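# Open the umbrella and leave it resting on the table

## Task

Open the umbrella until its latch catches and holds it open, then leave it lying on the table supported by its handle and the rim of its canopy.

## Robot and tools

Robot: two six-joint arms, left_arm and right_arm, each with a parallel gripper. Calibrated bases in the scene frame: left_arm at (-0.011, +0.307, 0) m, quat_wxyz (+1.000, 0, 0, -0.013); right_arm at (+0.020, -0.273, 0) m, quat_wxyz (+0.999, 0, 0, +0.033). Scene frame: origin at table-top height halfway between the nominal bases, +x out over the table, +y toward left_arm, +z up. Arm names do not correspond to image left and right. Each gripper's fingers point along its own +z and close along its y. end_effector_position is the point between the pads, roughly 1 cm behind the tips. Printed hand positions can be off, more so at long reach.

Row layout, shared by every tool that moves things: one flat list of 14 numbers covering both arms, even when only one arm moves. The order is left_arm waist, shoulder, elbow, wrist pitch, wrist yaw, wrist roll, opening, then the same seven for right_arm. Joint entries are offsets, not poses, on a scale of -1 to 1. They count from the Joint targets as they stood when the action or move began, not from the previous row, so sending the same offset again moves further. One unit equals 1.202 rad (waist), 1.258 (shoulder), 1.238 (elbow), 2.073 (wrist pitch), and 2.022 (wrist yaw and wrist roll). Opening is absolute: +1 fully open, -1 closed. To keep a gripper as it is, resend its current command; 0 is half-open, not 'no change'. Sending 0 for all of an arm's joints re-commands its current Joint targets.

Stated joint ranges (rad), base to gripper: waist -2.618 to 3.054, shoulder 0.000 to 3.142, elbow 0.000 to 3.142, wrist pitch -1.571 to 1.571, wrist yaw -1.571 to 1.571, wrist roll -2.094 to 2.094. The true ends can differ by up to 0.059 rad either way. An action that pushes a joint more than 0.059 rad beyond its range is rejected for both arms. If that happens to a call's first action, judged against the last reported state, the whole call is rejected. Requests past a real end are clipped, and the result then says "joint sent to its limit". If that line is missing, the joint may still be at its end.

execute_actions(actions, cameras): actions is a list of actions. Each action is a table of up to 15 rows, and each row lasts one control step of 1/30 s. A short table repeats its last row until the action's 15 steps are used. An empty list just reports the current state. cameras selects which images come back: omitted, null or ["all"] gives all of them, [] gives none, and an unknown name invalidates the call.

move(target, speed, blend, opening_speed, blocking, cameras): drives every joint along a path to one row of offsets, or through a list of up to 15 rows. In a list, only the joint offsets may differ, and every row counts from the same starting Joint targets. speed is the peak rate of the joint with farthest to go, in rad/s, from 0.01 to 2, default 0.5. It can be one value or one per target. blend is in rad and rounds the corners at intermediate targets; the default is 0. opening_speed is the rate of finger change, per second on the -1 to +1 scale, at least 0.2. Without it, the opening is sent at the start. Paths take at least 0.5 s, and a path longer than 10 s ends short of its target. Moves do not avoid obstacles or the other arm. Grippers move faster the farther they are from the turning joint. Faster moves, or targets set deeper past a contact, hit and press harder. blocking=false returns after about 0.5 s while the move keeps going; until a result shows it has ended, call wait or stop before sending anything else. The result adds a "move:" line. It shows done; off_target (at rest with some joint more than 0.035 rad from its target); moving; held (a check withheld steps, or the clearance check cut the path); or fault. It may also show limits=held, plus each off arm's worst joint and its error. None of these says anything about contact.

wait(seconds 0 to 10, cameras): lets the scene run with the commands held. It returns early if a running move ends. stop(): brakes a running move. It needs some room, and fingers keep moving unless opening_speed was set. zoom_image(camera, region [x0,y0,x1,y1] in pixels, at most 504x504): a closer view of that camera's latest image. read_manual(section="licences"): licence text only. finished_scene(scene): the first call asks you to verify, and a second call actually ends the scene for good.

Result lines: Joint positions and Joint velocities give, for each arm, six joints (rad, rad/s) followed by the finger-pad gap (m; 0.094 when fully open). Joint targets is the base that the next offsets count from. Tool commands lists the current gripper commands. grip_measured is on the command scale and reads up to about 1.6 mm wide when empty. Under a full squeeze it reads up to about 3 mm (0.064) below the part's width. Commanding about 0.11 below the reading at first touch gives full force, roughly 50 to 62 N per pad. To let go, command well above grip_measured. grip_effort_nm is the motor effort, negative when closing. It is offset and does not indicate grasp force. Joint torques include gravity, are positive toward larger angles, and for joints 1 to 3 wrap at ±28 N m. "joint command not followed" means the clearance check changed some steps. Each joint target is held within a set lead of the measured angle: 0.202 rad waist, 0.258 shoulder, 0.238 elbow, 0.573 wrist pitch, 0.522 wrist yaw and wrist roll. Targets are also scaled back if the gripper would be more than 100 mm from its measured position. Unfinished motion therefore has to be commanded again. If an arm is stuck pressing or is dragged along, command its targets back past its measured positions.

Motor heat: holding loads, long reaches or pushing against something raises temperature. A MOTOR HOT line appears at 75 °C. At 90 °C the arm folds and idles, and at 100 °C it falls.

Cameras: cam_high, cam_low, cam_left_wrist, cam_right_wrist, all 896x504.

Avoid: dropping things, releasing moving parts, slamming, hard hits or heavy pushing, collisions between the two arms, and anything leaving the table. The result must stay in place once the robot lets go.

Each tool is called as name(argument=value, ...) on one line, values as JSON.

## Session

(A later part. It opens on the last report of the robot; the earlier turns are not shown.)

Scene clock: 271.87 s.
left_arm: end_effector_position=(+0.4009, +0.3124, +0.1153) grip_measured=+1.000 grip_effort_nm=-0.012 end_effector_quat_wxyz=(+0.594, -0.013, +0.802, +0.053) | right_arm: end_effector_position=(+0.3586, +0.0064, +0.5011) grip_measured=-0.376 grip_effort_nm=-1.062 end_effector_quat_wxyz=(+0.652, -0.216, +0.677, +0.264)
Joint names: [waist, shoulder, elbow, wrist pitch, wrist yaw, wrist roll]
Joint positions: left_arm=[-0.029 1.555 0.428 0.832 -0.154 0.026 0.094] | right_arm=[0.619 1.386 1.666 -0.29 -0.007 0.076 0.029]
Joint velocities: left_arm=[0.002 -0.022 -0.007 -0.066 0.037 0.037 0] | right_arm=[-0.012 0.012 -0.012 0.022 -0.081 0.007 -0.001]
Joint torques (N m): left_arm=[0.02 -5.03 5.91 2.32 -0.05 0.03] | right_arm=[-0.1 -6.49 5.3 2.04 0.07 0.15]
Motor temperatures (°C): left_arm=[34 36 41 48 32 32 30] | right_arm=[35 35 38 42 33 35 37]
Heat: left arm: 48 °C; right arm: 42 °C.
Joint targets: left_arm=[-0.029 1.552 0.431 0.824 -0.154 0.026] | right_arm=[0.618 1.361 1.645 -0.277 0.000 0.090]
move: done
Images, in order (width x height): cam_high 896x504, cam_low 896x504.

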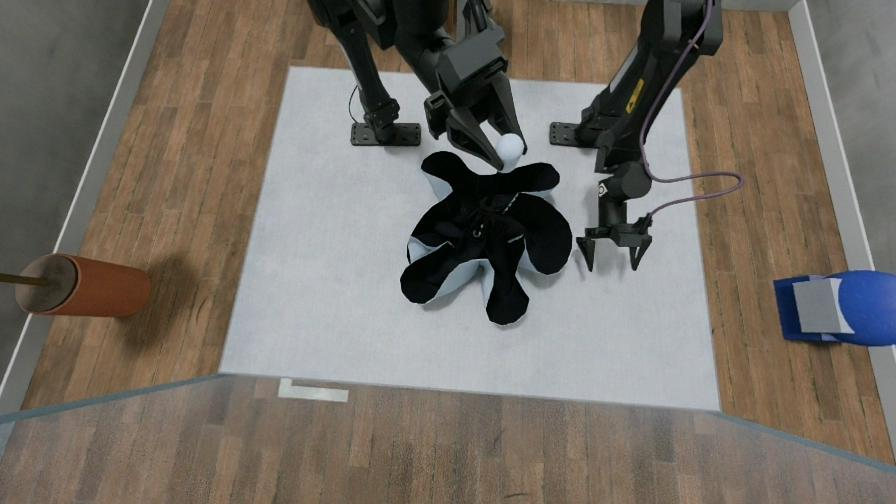

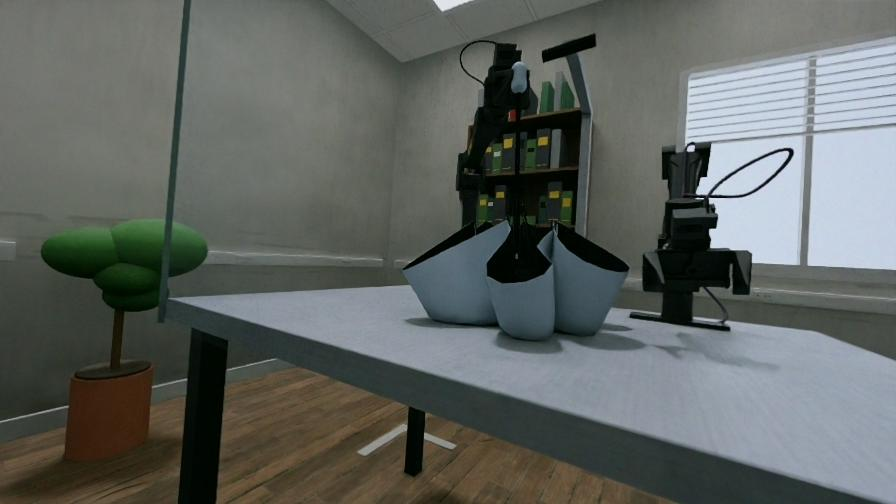

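move(target=[[-0.059,-0.5636,0.353,-0.4699,0.0762,-0.0129,1, 0,0,0,0,0,0,-0.6],[-0.5324,-0.5636,0.353,-0.4699,0.0762,-0.0129,1, 0,0,0,0,0,0,-0.6]], speed=0.8, blend=0.15)

Scene clock: 282.57 s.
left_arm: end_effector_position=(+0.2502, +0.0926, +0.3411) grip_measured=+1.000 grip_effort_nm=-0.012 end_effector_quat_wxyz=(+0.618, +0.257, +0.709, -0.220) | right_arm: end_effector_position=(+0.3587, +0.0064, +0.5011) grip_measured=-0.376 grip_effort_nm=-1.072 end_effector_quat_wxyz=(+0.652, -0.215, +0.677, +0.264)
Joint names: [waist, shoulder, elbow, wrist pitch, wrist yaw, wrist roll]
Joint positions: left_arm=[-0.663 0.851 0.844 -0.131 0.001 0.005 0.094] | right_arm=[0.619 1.386 1.666 -0.29 -0.007 0.076 0.029]
Joint velocities: left_arm=[0.002 0.012 0.002 0.037 -0.037 -0.007 0] | right_arm=[-0.022 -0.002 -0.017 0.051 -0.037 0.022 -0.001]
Joint torques (N m): left_arm=[-0.44 -1.73 9.68 2.24 -0.03 -0.02] | right_arm=[-0.12 -6.5 5.35 2.05 0.07 0.15]
Motor temperatures (°C): left_arm=[34 36 42 48 32 32 30] | right_arm=[35 35 37 43 33 35 37]
Heat: left arm: 48 °C; right arm: 43 °C.
Joint targets: left_arm=[-0.669 0.843 0.868 -0.150 0.000 0.000] | right_arm=[0.618 1.361 1.645 -0.277 0.000 0.090]
move: done

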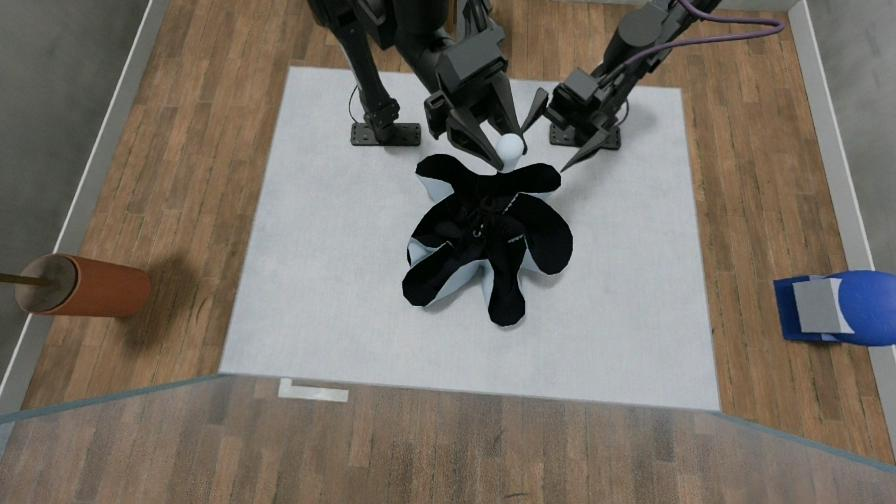

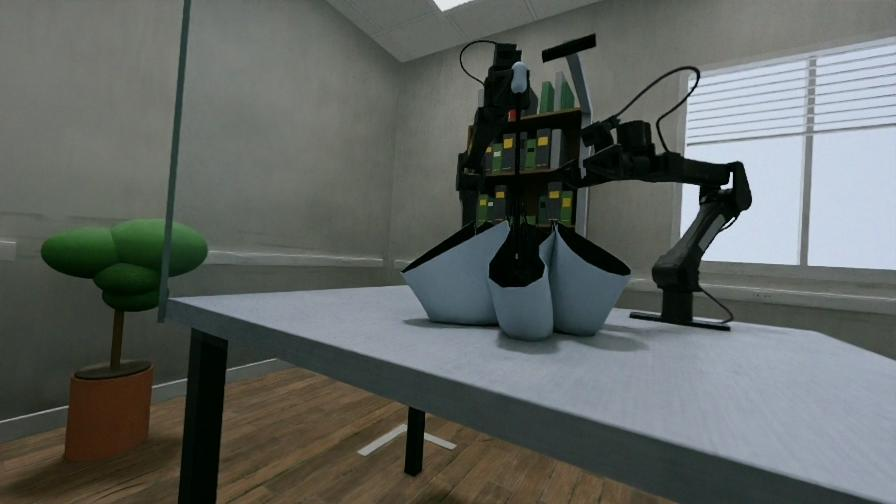

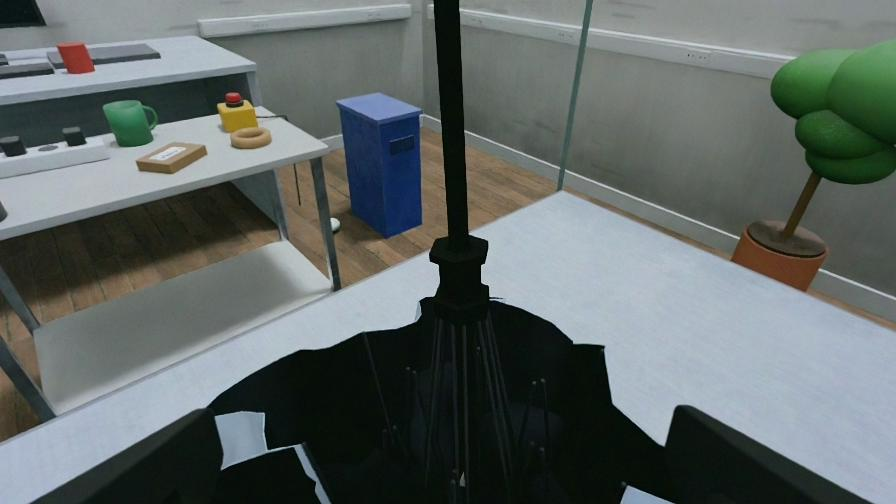

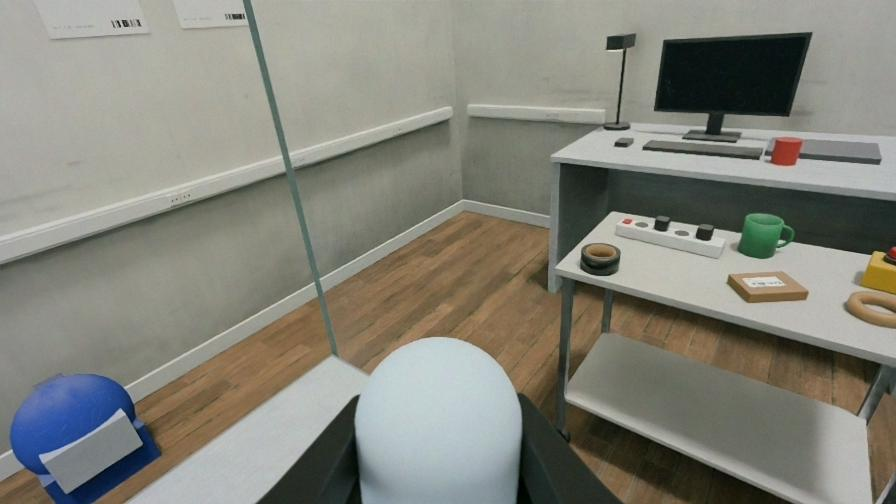

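move(target=[-0.0079,0.4587,0.1754,0.1928,0,0,1, 0,0,0,0,0,0,-0.6], speed=0.35)

Scene clock: 311.20 s.
left_arm: end_effector_position=(+0.3548, +0.0026, +0.3218) grip_measured=+1.000 grip_effort_nm=0.002 end_effector_quat_wxyz=(+0.627, +0.256, +0.700, -0.226) | right_arm: end_effector_position=(+0.3587, +0.0064, +0.5011) grip_measured=-0.376 grip_effort_nm=-1.067 end_effector_quat_wxyz=(+0.652, -0.215, +0.677, +0.264)
Joint names: [waist, shoulder, elbow, wrist pitch, wrist yaw, wrist roll]
Joint positions: left_arm=[-0.669 1.411 1.053 0.247 0.001 0.005 0.094] | right_arm=[0.619 1.386 1.666 -0.29 -0.007 0.076 0.029]
Joint velocities: left_arm=[-0.002 0.002 0.017 -0.022 -0.007 -0.007 0] | right_arm=[0.002 0.017 -0.017 -0.007 0.022 -0.007 0]
Joint torques (N m): left_arm=[-0.75 -4.82 10.54 2.47 -0.02 -0.02] | right_arm=[-0.1 -6.49 5.38 2.07 0.08 0.17]
Motor temperatures (°C): left_arm=[34 35 44 48 32 32 30] | right_arm=[35 36 36 45 33 35 37]
Heat: left arm: 48 °C; right arm: 45 °C.
Joint targets: left_arm=[-0.678 1.420 1.085 0.249 0.000 0.000] | right_arm=[0.618 1.361 1.645 -0.277 0.000 0.090]
move: done

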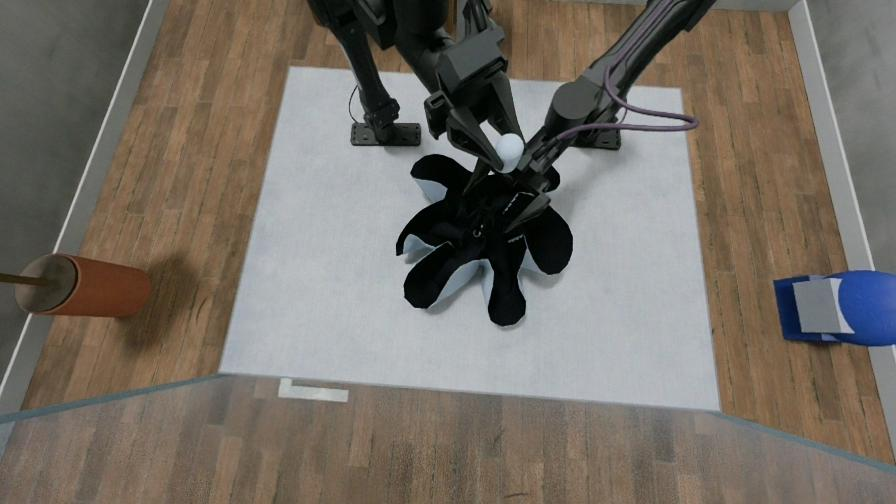

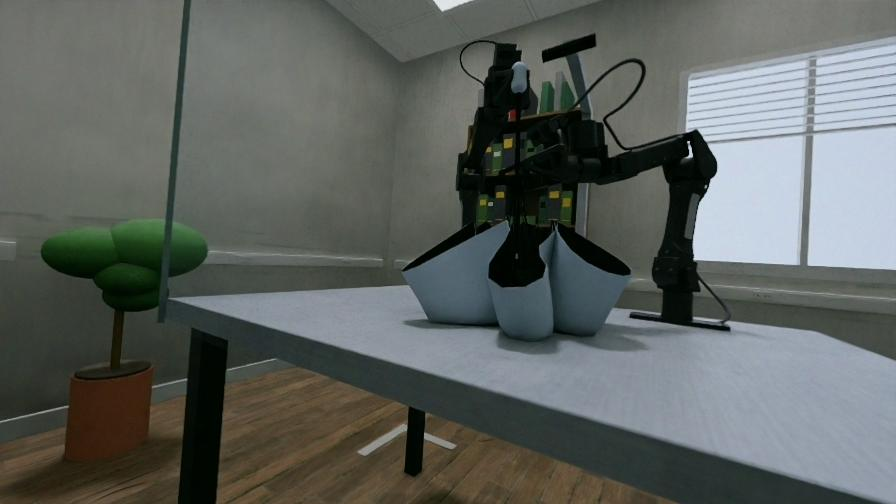

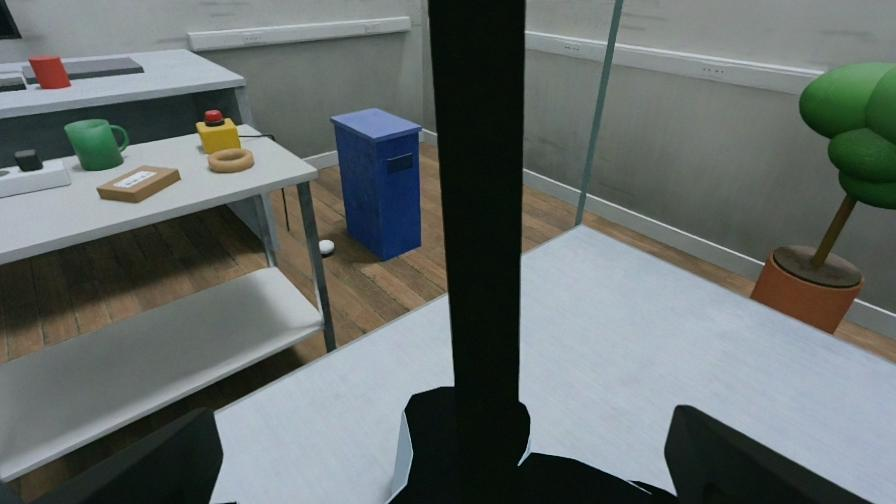

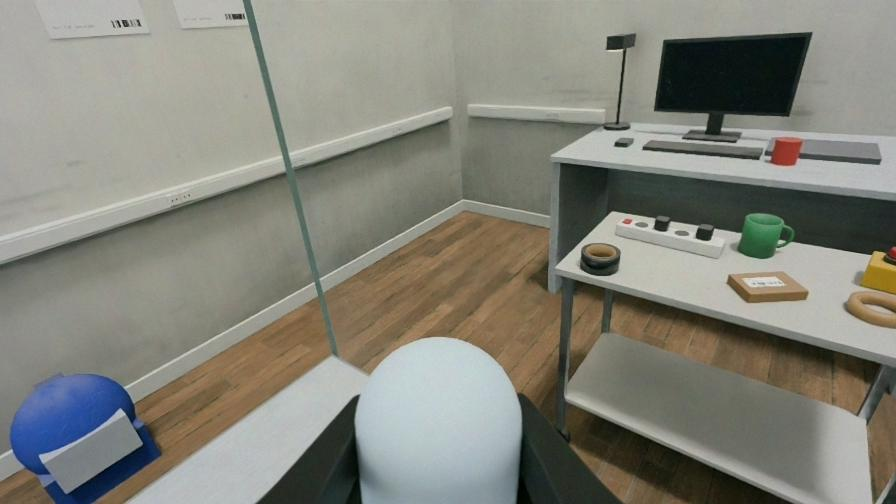

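zoom_image(camera="cam_left_wrist", region=[340, 300, 640, 504])

Scaled by 1.680 from the camera's 896x504 image, which has a finer 1280x720 frame.

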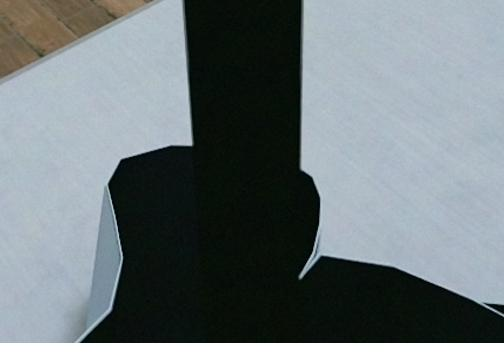

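move(target=[-0.0175,0,0,0,0,0,-0.4, 0,0,0,0,0,0,-0.6], speed=0.2, opening_speed=1.2, cameras=["cam_high","cam_left_wrist"])

Scene clock: 322.60 s.
left_arm: end_effector_position=(+0.3488, -0.0046, +0.3222) grip_measured=-0.398 grip_effort_nm=-0.085 end_effector_quat_wxyz=(+0.626, +0.261, +0.698, -0.230) | right_arm: end_effector_position=(+0.3587, +0.0064, +0.5011) grip_measured=-0.376 grip_effort_nm=-1.067 end_effector_quat_wxyz=(+0.652, -0.215, +0.677, +0.264)
Joint names: [waist, shoulder, elbow, wrist pitch, wrist yaw, wrist roll]
Joint positions: left_arm=[-0.692 1.411 1.053 0.249 -0.008 0.005 0.028] | right_arm=[0.619 1.386 1.666 -0.29 -0.007 0.076 0.029]
Joint velocities: left_arm=[-0.002 -0.002 -0.012 -0.007 0.037 0.022 -0.001] | right_arm=[0.002 0.002 -0.017 0.022 0.022 0.007 -0.001]
Joint torques (N m): left_arm=[-0.58 -4.79 10.55 2.45 0.07 -0.01] | right_arm=[-0.09 -6.46 5.33 2.06 0.08 0.16]
Motor temperatures (°C): left_arm=[34 36 44 49 32 31 30] | right_arm=[35 36 36 46 33 34 37]
Heat: left arm: 49 °C; right arm: 46 °C.
Joint targets: left_arm=[-0.699 1.420 1.085 0.249 0.000 0.000] | right_arm=[0.618 1.361 1.645 -0.277 0.000 0.090]
move: done
Images, in order (width x height): cam_high 896x504, cam_left_wrist 896x504.

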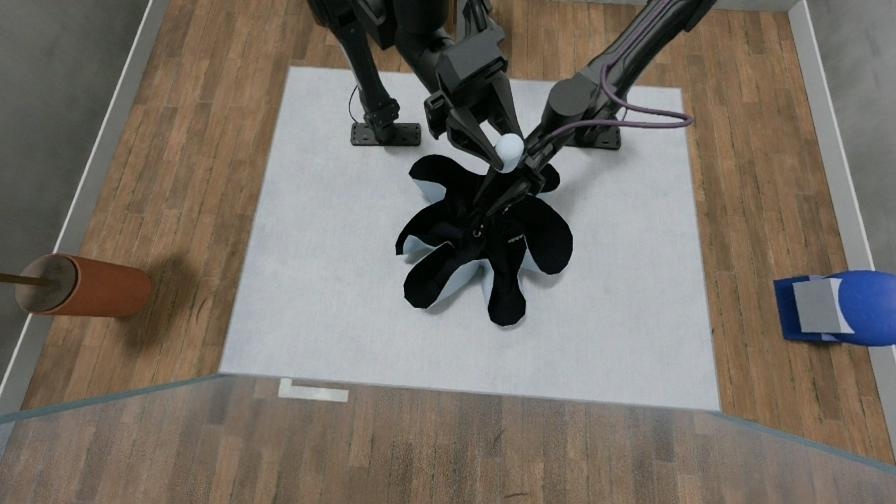

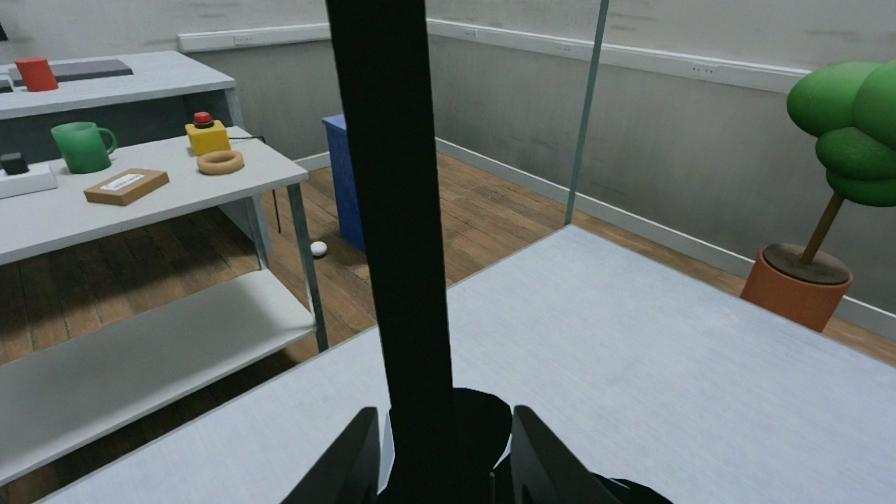

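move(target=[0.0166,0,0,0,0,0,-0.63, 0,0,0,0,0,0,-0.6], speed=0.2, opening_speed=0.8, cameras=["cam_left_wrist"])

Scene clock: 327.67 s.
left_arm: end_effector_position=(+0.3504, -0.0027, +0.3222) grip_measured=-0.502 grip_effort_nm=-1.033 end_effector_quat_wxyz=(+0.627, +0.260, +0.698, -0.229) | right_arm: end_effector_position=(+0.3587, +0.0064, +0.5011) grip_measured=-0.376 grip_effort_nm=-1.072 end_effector_quat_wxyz=(+0.652, -0.215, +0.677, +0.264)
Joint names: [waist, shoulder, elbow, wrist pitch, wrist yaw, wrist roll]
Joint positions: left_arm=[-0.685 1.411 1.053 0.249 -0.003 0.007 0.023] | right_arm=[0.619 1.386 1.666 -0.29 -0.007 0.076 0.029]
Joint velocities: left_arm=[0.012 -0.012 -0.007 0.051 -0.007 -0.081 0] | right_arm=[-0.022 -0.002 -0.002 -0.066 0.022 0.007 0]
Joint torques (N m): left_arm=[0.57 -4.81 10.54 2.45 0.03 -0.03] | right_arm=[-0.06 -6.49 5.31 2.05 0.08 0.16]
Motor temperatures (°C): left_arm=[34 36 44 49 32 31 30] | right_arm=[35 36 35 46 33 34 37]
Heat: left arm: 49 °C; right arm: 46 °C.
Joint targets: left_arm=[-0.679 1.420 1.085 0.249 0.000 0.000] | right_arm=[0.618 1.361 1.645 -0.277 0.000 0.090]
move: done
Images, in order (width x height): cam_left_wrist 896x504.

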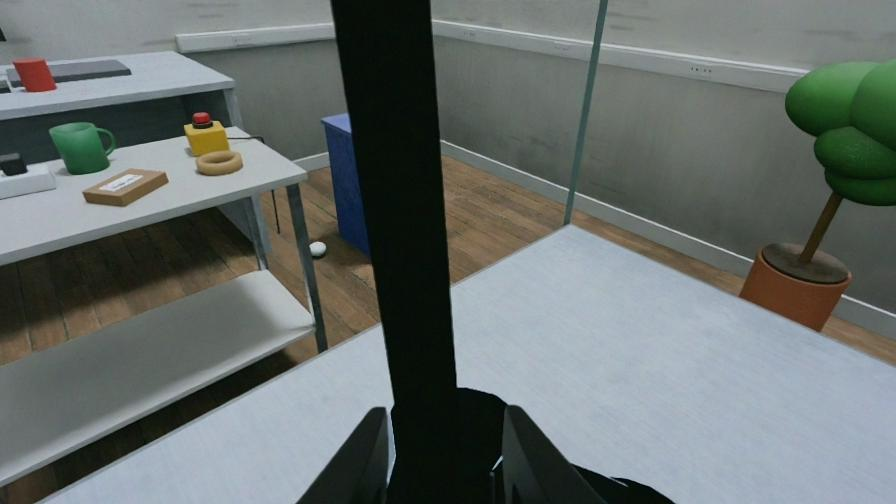

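move(target=[0,0.004,-0.1131,0.0449,0,0,-0.3, 0,0,0,0,0,0,-0.6], speed=0.12, opening_speed=2.0, cameras=["cam_left_wrist"])

Scene clock: 341.17 s.
left_arm: end_effector_position=(+0.3477, -0.0005, +0.3010) grip_measured=-0.301 grip_effort_nm=0.061 end_effector_quat_wxyz=(+0.628, +0.260, +0.697, -0.230) | right_arm: end_effector_position=(+0.3587, +0.0064, +0.5011) grip_measured=-0.376 grip_effort_nm=-1.062 end_effector_quat_wxyz=(+0.652, -0.215, +0.677, +0.264)
Joint names: [waist, shoulder, elbow, wrist pitch, wrist yaw, wrist roll]
Joint positions: left_arm=[-0.685 1.411 0.964 0.341 -0.003 0.006 0.033] | right_arm=[0.619 1.386 1.666 -0.29 -0.007 0.076 0.029]
Joint velocities: left_arm=[0.012 -0.007 0.007 -0.007 -0.051 0.007 0] | right_arm=[-0.002 0.002 -0.002 0.007 0.022 -0.007 0]
Joint torques (N m): left_arm=[0.55 -4.38 6.35 2.45 0.01 -0.02] | right_arm=[-0.06 -6.49 5.34 2.06 0.08 0.14]
Motor temperatures (°C): left_arm=[34 36 43 50 32 31 31] | right_arm=[35 36 35 46 33 34 37]
Heat: left arm: 50 °C; right arm: 46 °C.
Joint targets: left_arm=[-0.679 1.425 0.945 0.342 0.000 0.000] | right_arm=[0.618 1.361 1.645 -0.277 0.000 0.090]
move: done
Images, in order (width x height): cam_left_wrist 896x504.

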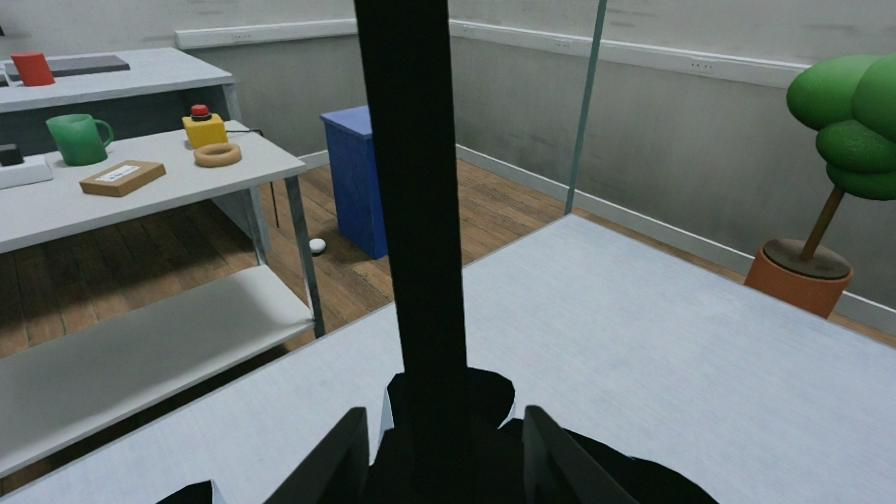

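move(target=[0,0,0,0,0,0,-0.7, 0,0,0,0,0,0,-0.6], speed=0.12, opening_speed=0.6, cameras=["cam_left_wrist","cam_low","cam_high"])

Scene clock: 343.57 s.
left_arm: end_effector_position=(+0.3475, -0.0007, +0.3012) grip_measured=-0.494 grip_effort_nm=-1.033 end_effector_quat_wxyz=(+0.628, +0.260, +0.696, -0.231) | right_arm: end_effector_position=(+0.3587, +0.0064, +0.5011) grip_measured=-0.376 grip_effort_nm=-1.067 end_effector_quat_wxyz=(+0.652, -0.215, +0.677, +0.264)
Joint names: [waist, shoulder, elbow, wrist pitch, wrist yaw, wrist roll]
Joint positions: left_arm=[-0.685 1.411 0.964 0.342 -0.002 0.005 0.024] | right_arm=[0.619 1.386 1.666 -0.29 -0.007 0.076 0.029]
Joint velocities: left_arm=[-0.002 0.002 0.007 -0.022 -0.081 -0.007 0] | right_arm=[-0.007 0.002 0.002 -0.007 0.037 -0.007 -0.001]
Joint torques (N m): left_arm=[0.59 -4.37 6.34 2.46 -0.02 -0.02] | right_arm=[-0.12 -6.54 5.34 2.05 0.07 0.14]
Motor temperatures (°C): left_arm=[34 36 43 50 32 31 31] | right_arm=[35 36 35 47 33 34 37]
Heat: left arm: 50 °C; right arm: 47 °C.
Joint targets: left_arm=[-0.679 1.425 0.945 0.342 0.000 0.000] | right_arm=[0.618 1.361 1.645 -0.277 0.000 0.090]
move: done
Images, in order (width x height): cam_high 896x504, cam_low 896x504, cam_left_wrist 896x504.

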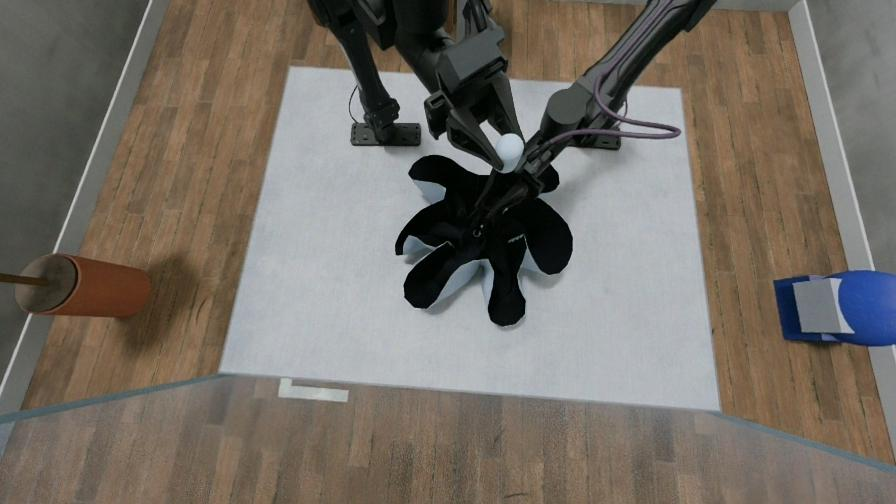

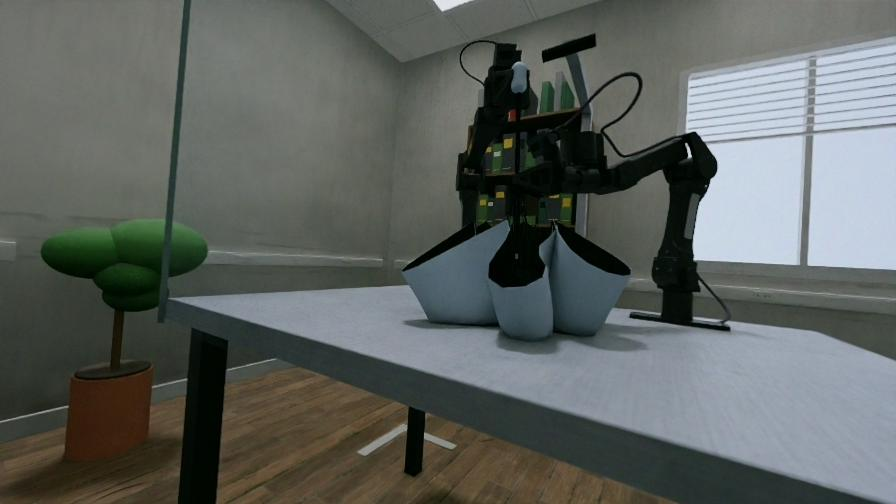

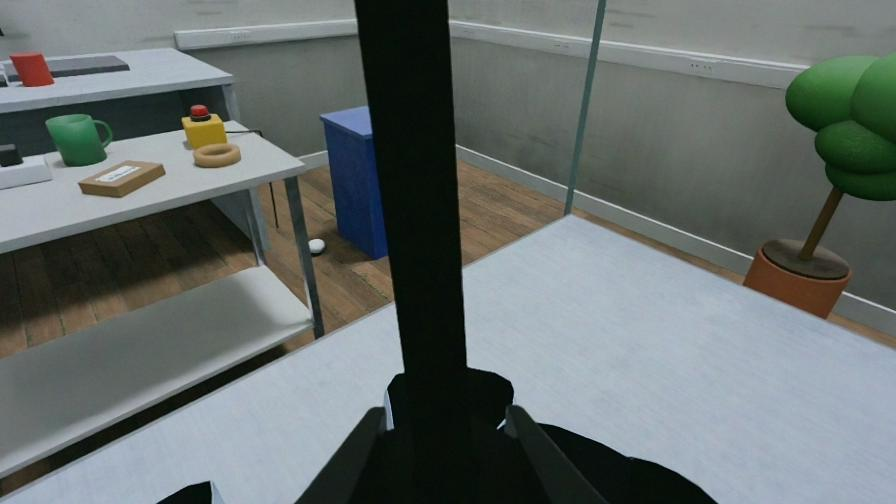

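move(target=[-0.0141,0.0358,-0.1034,0.0863,0,0,-0.7, 0,0,0,0,0,0,-0.6], speed=0.12, cameras=["cam_left_wrist","cam_low","cam_high"])

Scene clock: 353.87 s.
left_arm: end_effector_position=(+0.3448, -0.0023, +0.2742) grip_measured=-0.494 grip_effort_nm=-1.043 end_effector_quat_wxyz=(+0.640, +0.259, +0.682, -0.240) | right_arm: end_effector_position=(+0.3589, +0.0062, +0.5011) grip_measured=-0.376 grip_effort_nm=-1.067 end_effector_quat_wxyz=(+0.653, -0.214, +0.677, +0.263)
Joint names: [waist, shoulder, elbow, wrist pitch, wrist yaw, wrist roll]
Joint positions: left_arm=[-0.688 1.448 0.841 0.542 0.007 0.005 0.024] | right_arm=[0.619 1.386 1.666 -0.29 -0.005 0.077 0.029]
Joint velocities: left_arm=[0.007 0.007 -0.032 0.007 -0.007 0.051 0] | right_arm=[0.012 -0.022 -0.002 -0.037 -0.11 0.051 0]
Joint torques (N m): left_arm=[-0.64 -3.84 5.67 2.23 -0.09 -0.01] | right_arm=[-0.12 -6.52 5.34 2.06 0.06 0.14]
Motor temperatures (°C): left_arm=[34 36 42 50 32 31 31] | right_arm=[35 36 35 47 33 34 37]
Heat: left arm: 50 °C; right arm: 47 °C.
Joint targets: left_arm=[-0.696 1.471 0.817 0.521 0.000 0.000] | right_arm=[0.618 1.361 1.645 -0.277 0.000 0.090]
move: done
Images, in order (width x height): cam_high 896x504, cam_low 896x504, cam_left_wrist 896x504.

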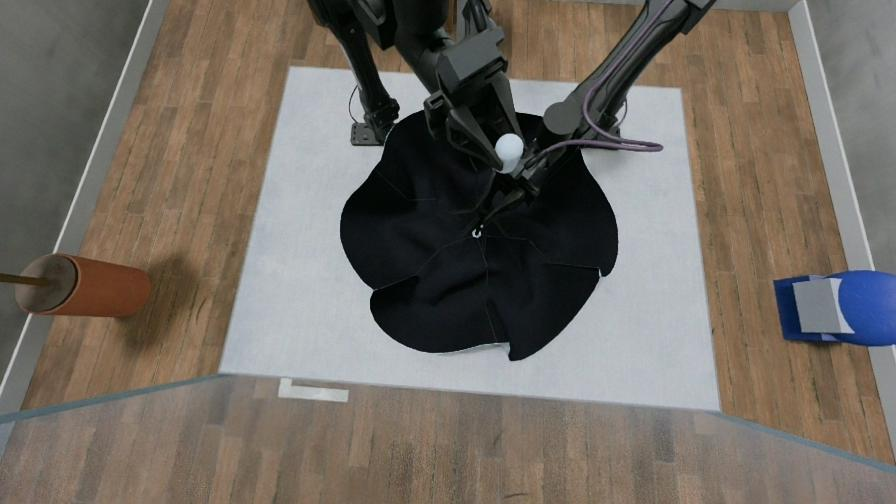

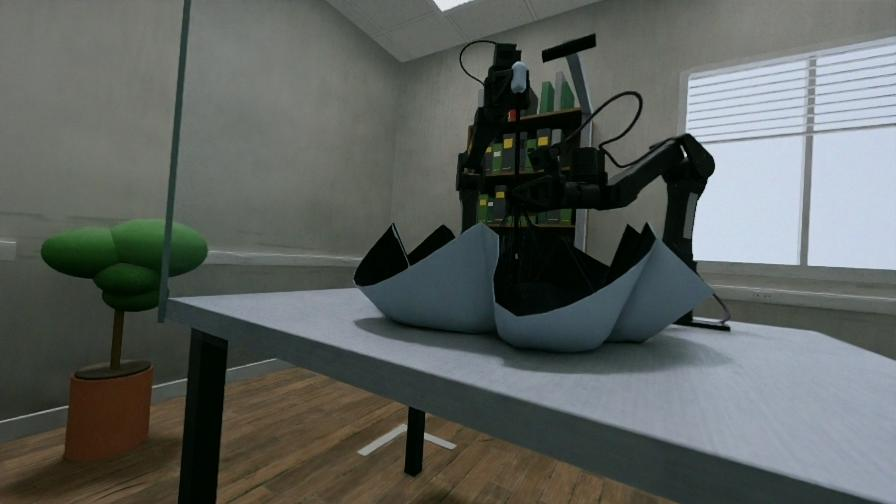

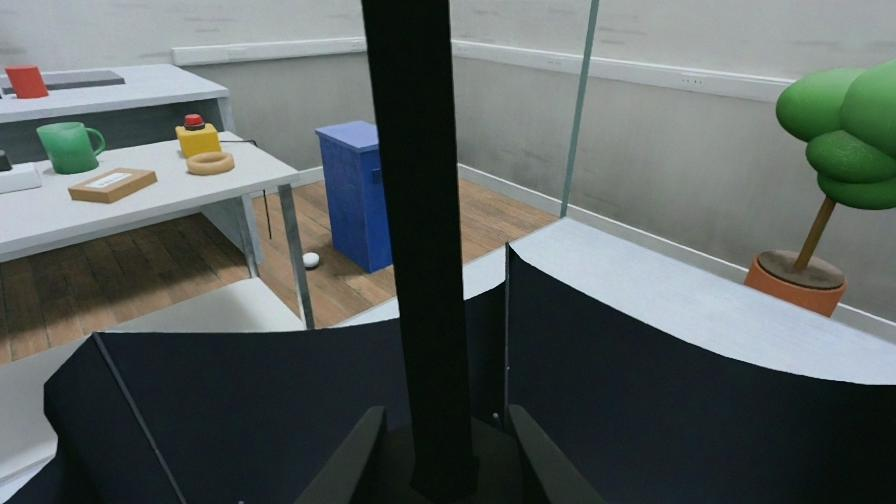

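move(target=[-0.0018,0.0334,-0.0432,0.0323,0,0,-0.7, 0,0,0,0,0,0,-0.6], speed=0.06, cameras=["cam_left_wrist","cam_low","cam_high"])

Scene clock: 368.20 s.
left_arm: end_effector_position=(+0.3439, -0.0040, +0.2516) grip_measured=-0.494 grip_effort_nm=-1.048 end_effector_quat_wxyz=(+0.636, +0.262, +0.685, -0.241) | right_arm: end_effector_position=(+0.3606, +0.0040, +0.5011) grip_measured=-0.376 grip_effort_nm=-1.062 end_effector_quat_wxyz=(+0.654, -0.210, +0.679, +0.261)
Joint names: [waist, shoulder, elbow, wrist pitch, wrist yaw, wrist roll]
Joint positions: left_arm=[-0.691 1.485 0.787 0.623 0.012 0.004 0.024] | right_arm=[0.616 1.386 1.666 -0.29 0.003 0.08 0.029]
Joint velocities: left_arm=[-0.002 0.007 0.007 0.051 -0.007 -0.022 -0.001] | right_arm=[0.007 0.007 0.007 -0.066 0.022 0.007 0]
Joint torques (N m): left_arm=[-0.64 -3.66 5.48 2.08 -0.13 -0.01] | right_arm=[0.18 -6.53 5.3 2.06 -0.04 0.12]
Motor temperatures (°C): left_arm=[34 35 41 49 32 31 32] | right_arm=[35 36 35 47 33 34 37]
Heat: left arm: 49 °C; right arm: 47 °C.
Joint targets: left_arm=[-0.698 1.512 0.763 0.588 0.000 0.000] | right_arm=[0.618 1.361 1.645 -0.277 0.000 0.090]
move: done
Images, in order (width x height): cam_high 896x504, cam_low 896x504, cam_left_wrist 896x504.

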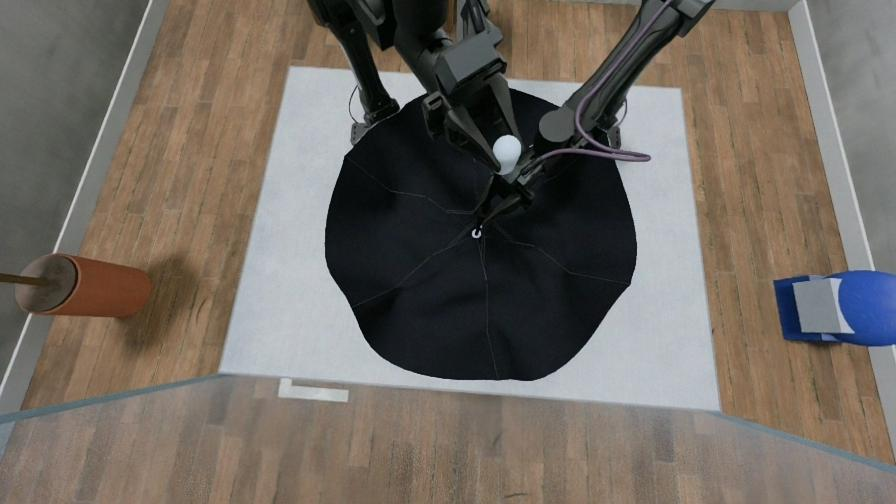

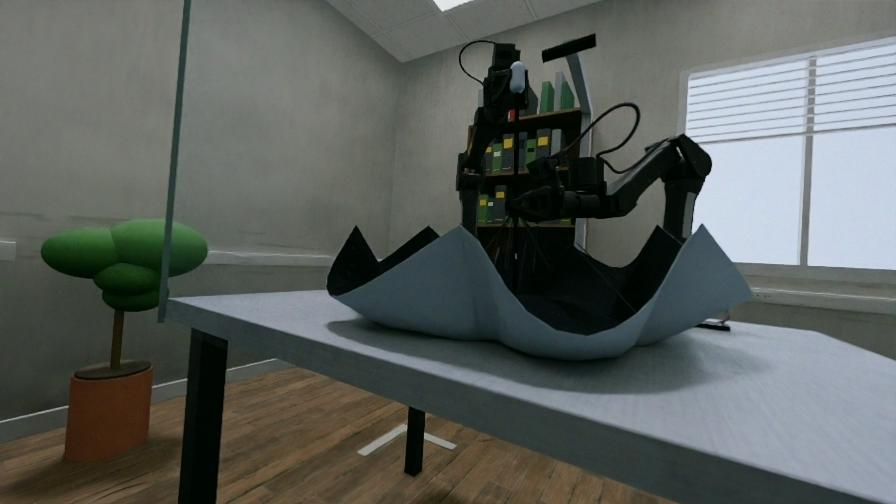

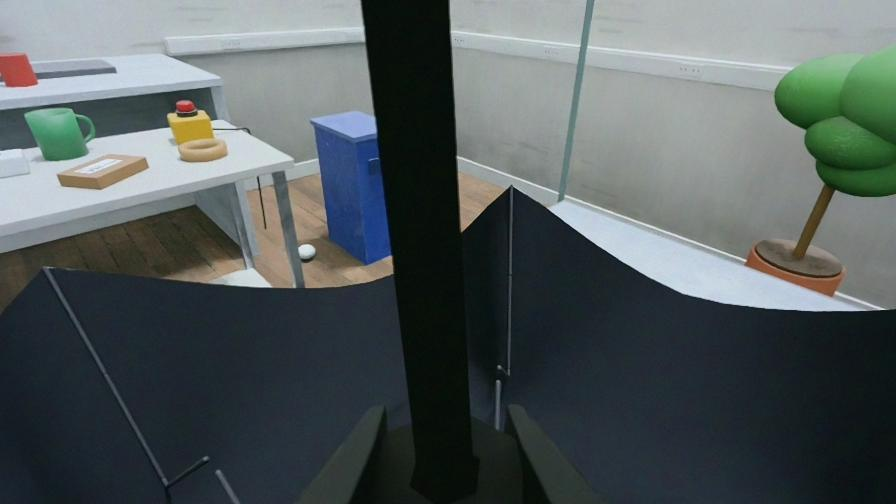

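move(target=[-0.0018,0.0318,-0.0388,0.0386,0,0,-0.7, 0,0,0,0,0,0,-0.6], speed=0.08, cameras=["cam_left_wrist","cam_low","cam_high"])

Scene clock: 376.80 s.
left_arm: end_effector_position=(+0.3431, -0.0042, +0.2322) grip_measured=-0.494 grip_effort_nm=-1.033 end_effector_quat_wxyz=(+0.635, +0.263, +0.685, -0.241) | right_arm: end_effector_position=(+0.3610, +0.0035, +0.5011) grip_measured=-0.376 grip_effort_nm=-1.062 end_effector_quat_wxyz=(+0.654, -0.208, +0.679, +0.260)
Joint names: [waist, shoulder, elbow, wrist pitch, wrist yaw, wrist roll]
Joint positions: left_arm=[-0.692 1.524 0.738 0.709 0.013 0.004 0.024] | right_arm=[0.616 1.386 1.666 -0.29 0.006 0.081 0.029]
Joint velocities: left_arm=[-0.012 0.002 -0.012 -0.022 0.007 -0.007 0] | right_arm=[-0.017 -0.022 -0.007 -0.022 0.051 -0.007 -0.002]
Joint torques (N m): left_arm=[-0.72 -3.66 5.31 2.04 -0.14 -0.01] | right_arm=[0.16 -6.53 5.34 2.06 -0.08 0.11]
Motor temperatures (°C): left_arm=[34 35 41 50 32 31 32] | right_arm=[35 36 35 48 33 34 37]
Heat: left arm: 50 °C; right arm: 48 °C.
Joint targets: left_arm=[-0.700 1.553 0.716 0.668 0.000 0.000] | right_arm=[0.618 1.361 1.645 -0.277 0.000 0.090]
move: off_target (left_arm); left_arm: the wrist pitch is farthest, 0.041 rad from its target
Images, in order (width x height): cam_high 896x504, cam_low 896x504, cam_left_wrist 896x504.

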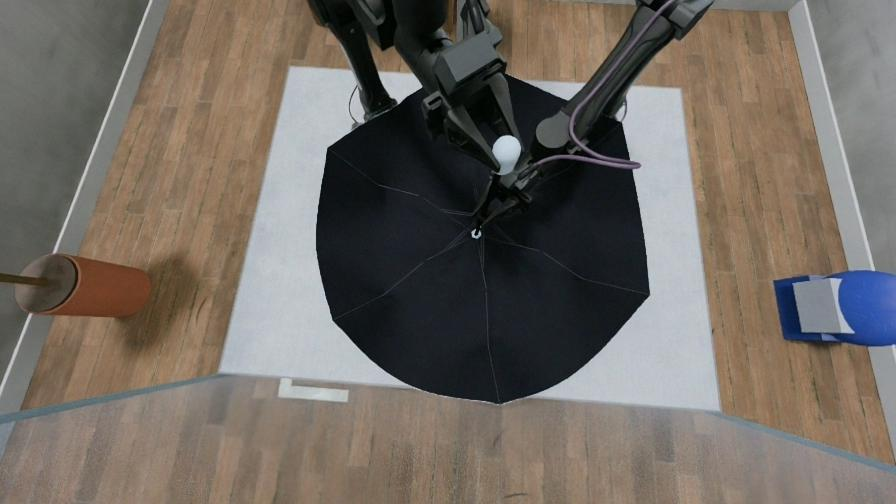

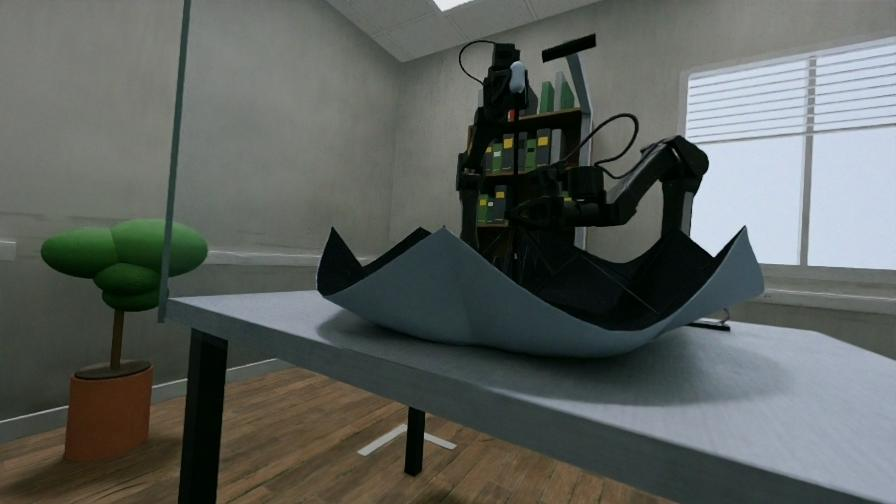

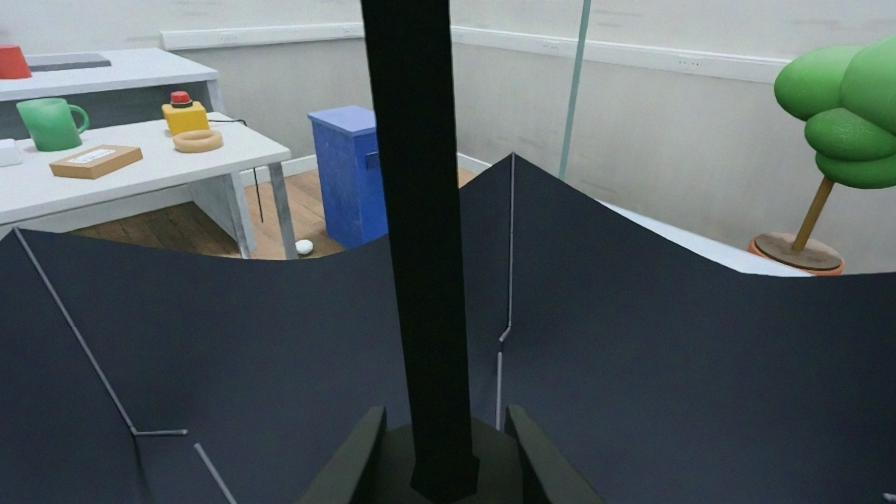

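move(target=[-0.0018,0.036,-0.036,0.0395,0,0,-0.7, 0,0,0,0,0,0,-0.6], speed=0.08, cameras=["cam_left_wrist","cam_low","cam_high"])

Scene clock: 379.80 s.
left_arm: end_effector_position=(+0.3423, -0.0052, +0.2258) grip_measured=-0.494 grip_effort_nm=-1.033 end_effector_quat_wxyz=(+0.647, +0.259, +0.673, -0.248) | right_arm: end_effector_position=(+0.3611, +0.0035, +0.5011) grip_measured=-0.376 grip_effort_nm=-1.057 end_effector_quat_wxyz=(+0.654, -0.208, +0.679, +0.260)
Joint names: [waist, shoulder, elbow, wrist pitch, wrist yaw, wrist roll]
Joint positions: left_arm=[-0.695 1.562 0.7 0.823 0.013 0.003 0.024] | right_arm=[0.616 1.386 1.666 -0.29 0.007 0.081 0.029]
Joint velocities: left_arm=[0.007 -0.007 0.022 -0.007 0.037 -0.051 0] | right_arm=[0.017 -0.002 0.012 -0.022 0.051 0.022 0]
Joint torques (N m): left_arm=[-0.69 -3.29 4.6 1.71 -0.14 0.02] | right_arm=[0.24 -6.5 5.35 2.07 -0.07 0.12]
Motor temperatures (°C): left_arm=[34 35 41 50 32 31 32] | right_arm=[35 36 35 48 33 34 37]
Heat: left arm: 50 °C; right arm: 48 °C.
Joint targets: left_arm=[-0.703 1.598 0.671 0.750 0.000 0.000] | right_arm=[0.618 1.361 1.645 -0.277 0.000 0.090]
move: off_target (left_arm); left_arm: the wrist pitch is farthest, 0.073 rad from its target
Images, in order (width x height): cam_high 896x504, cam_low 896x504, cam_left_wrist 896x504.

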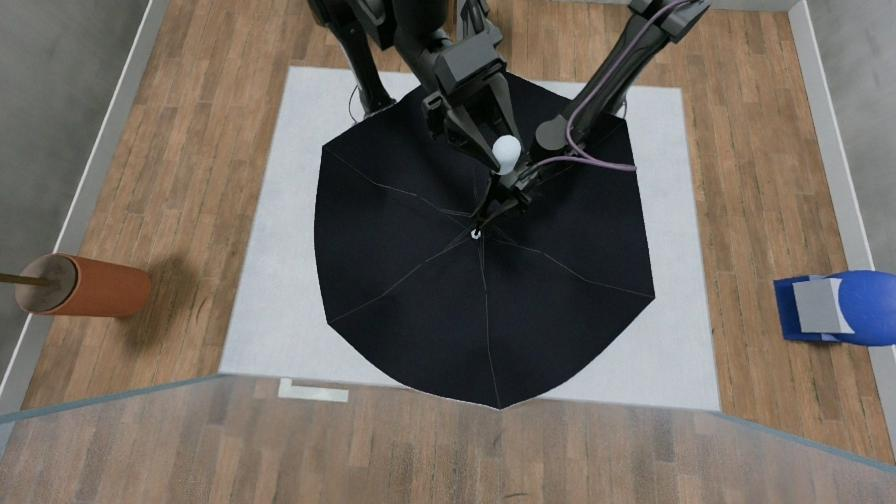

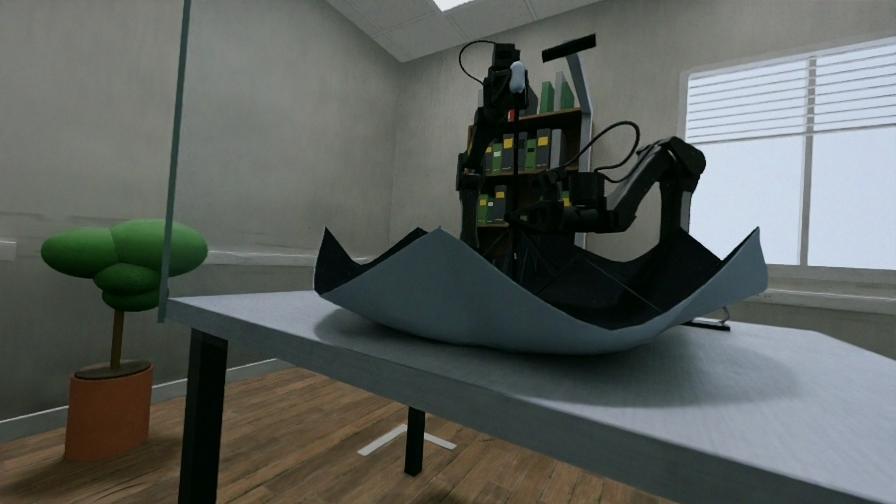

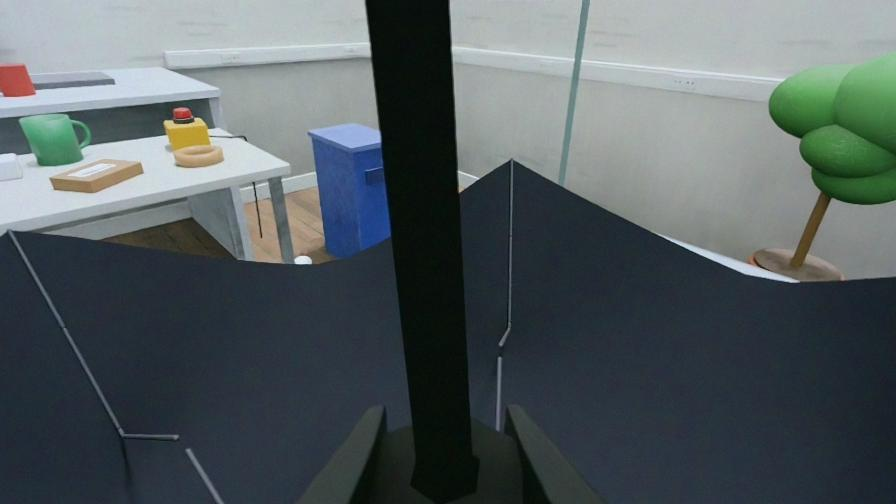

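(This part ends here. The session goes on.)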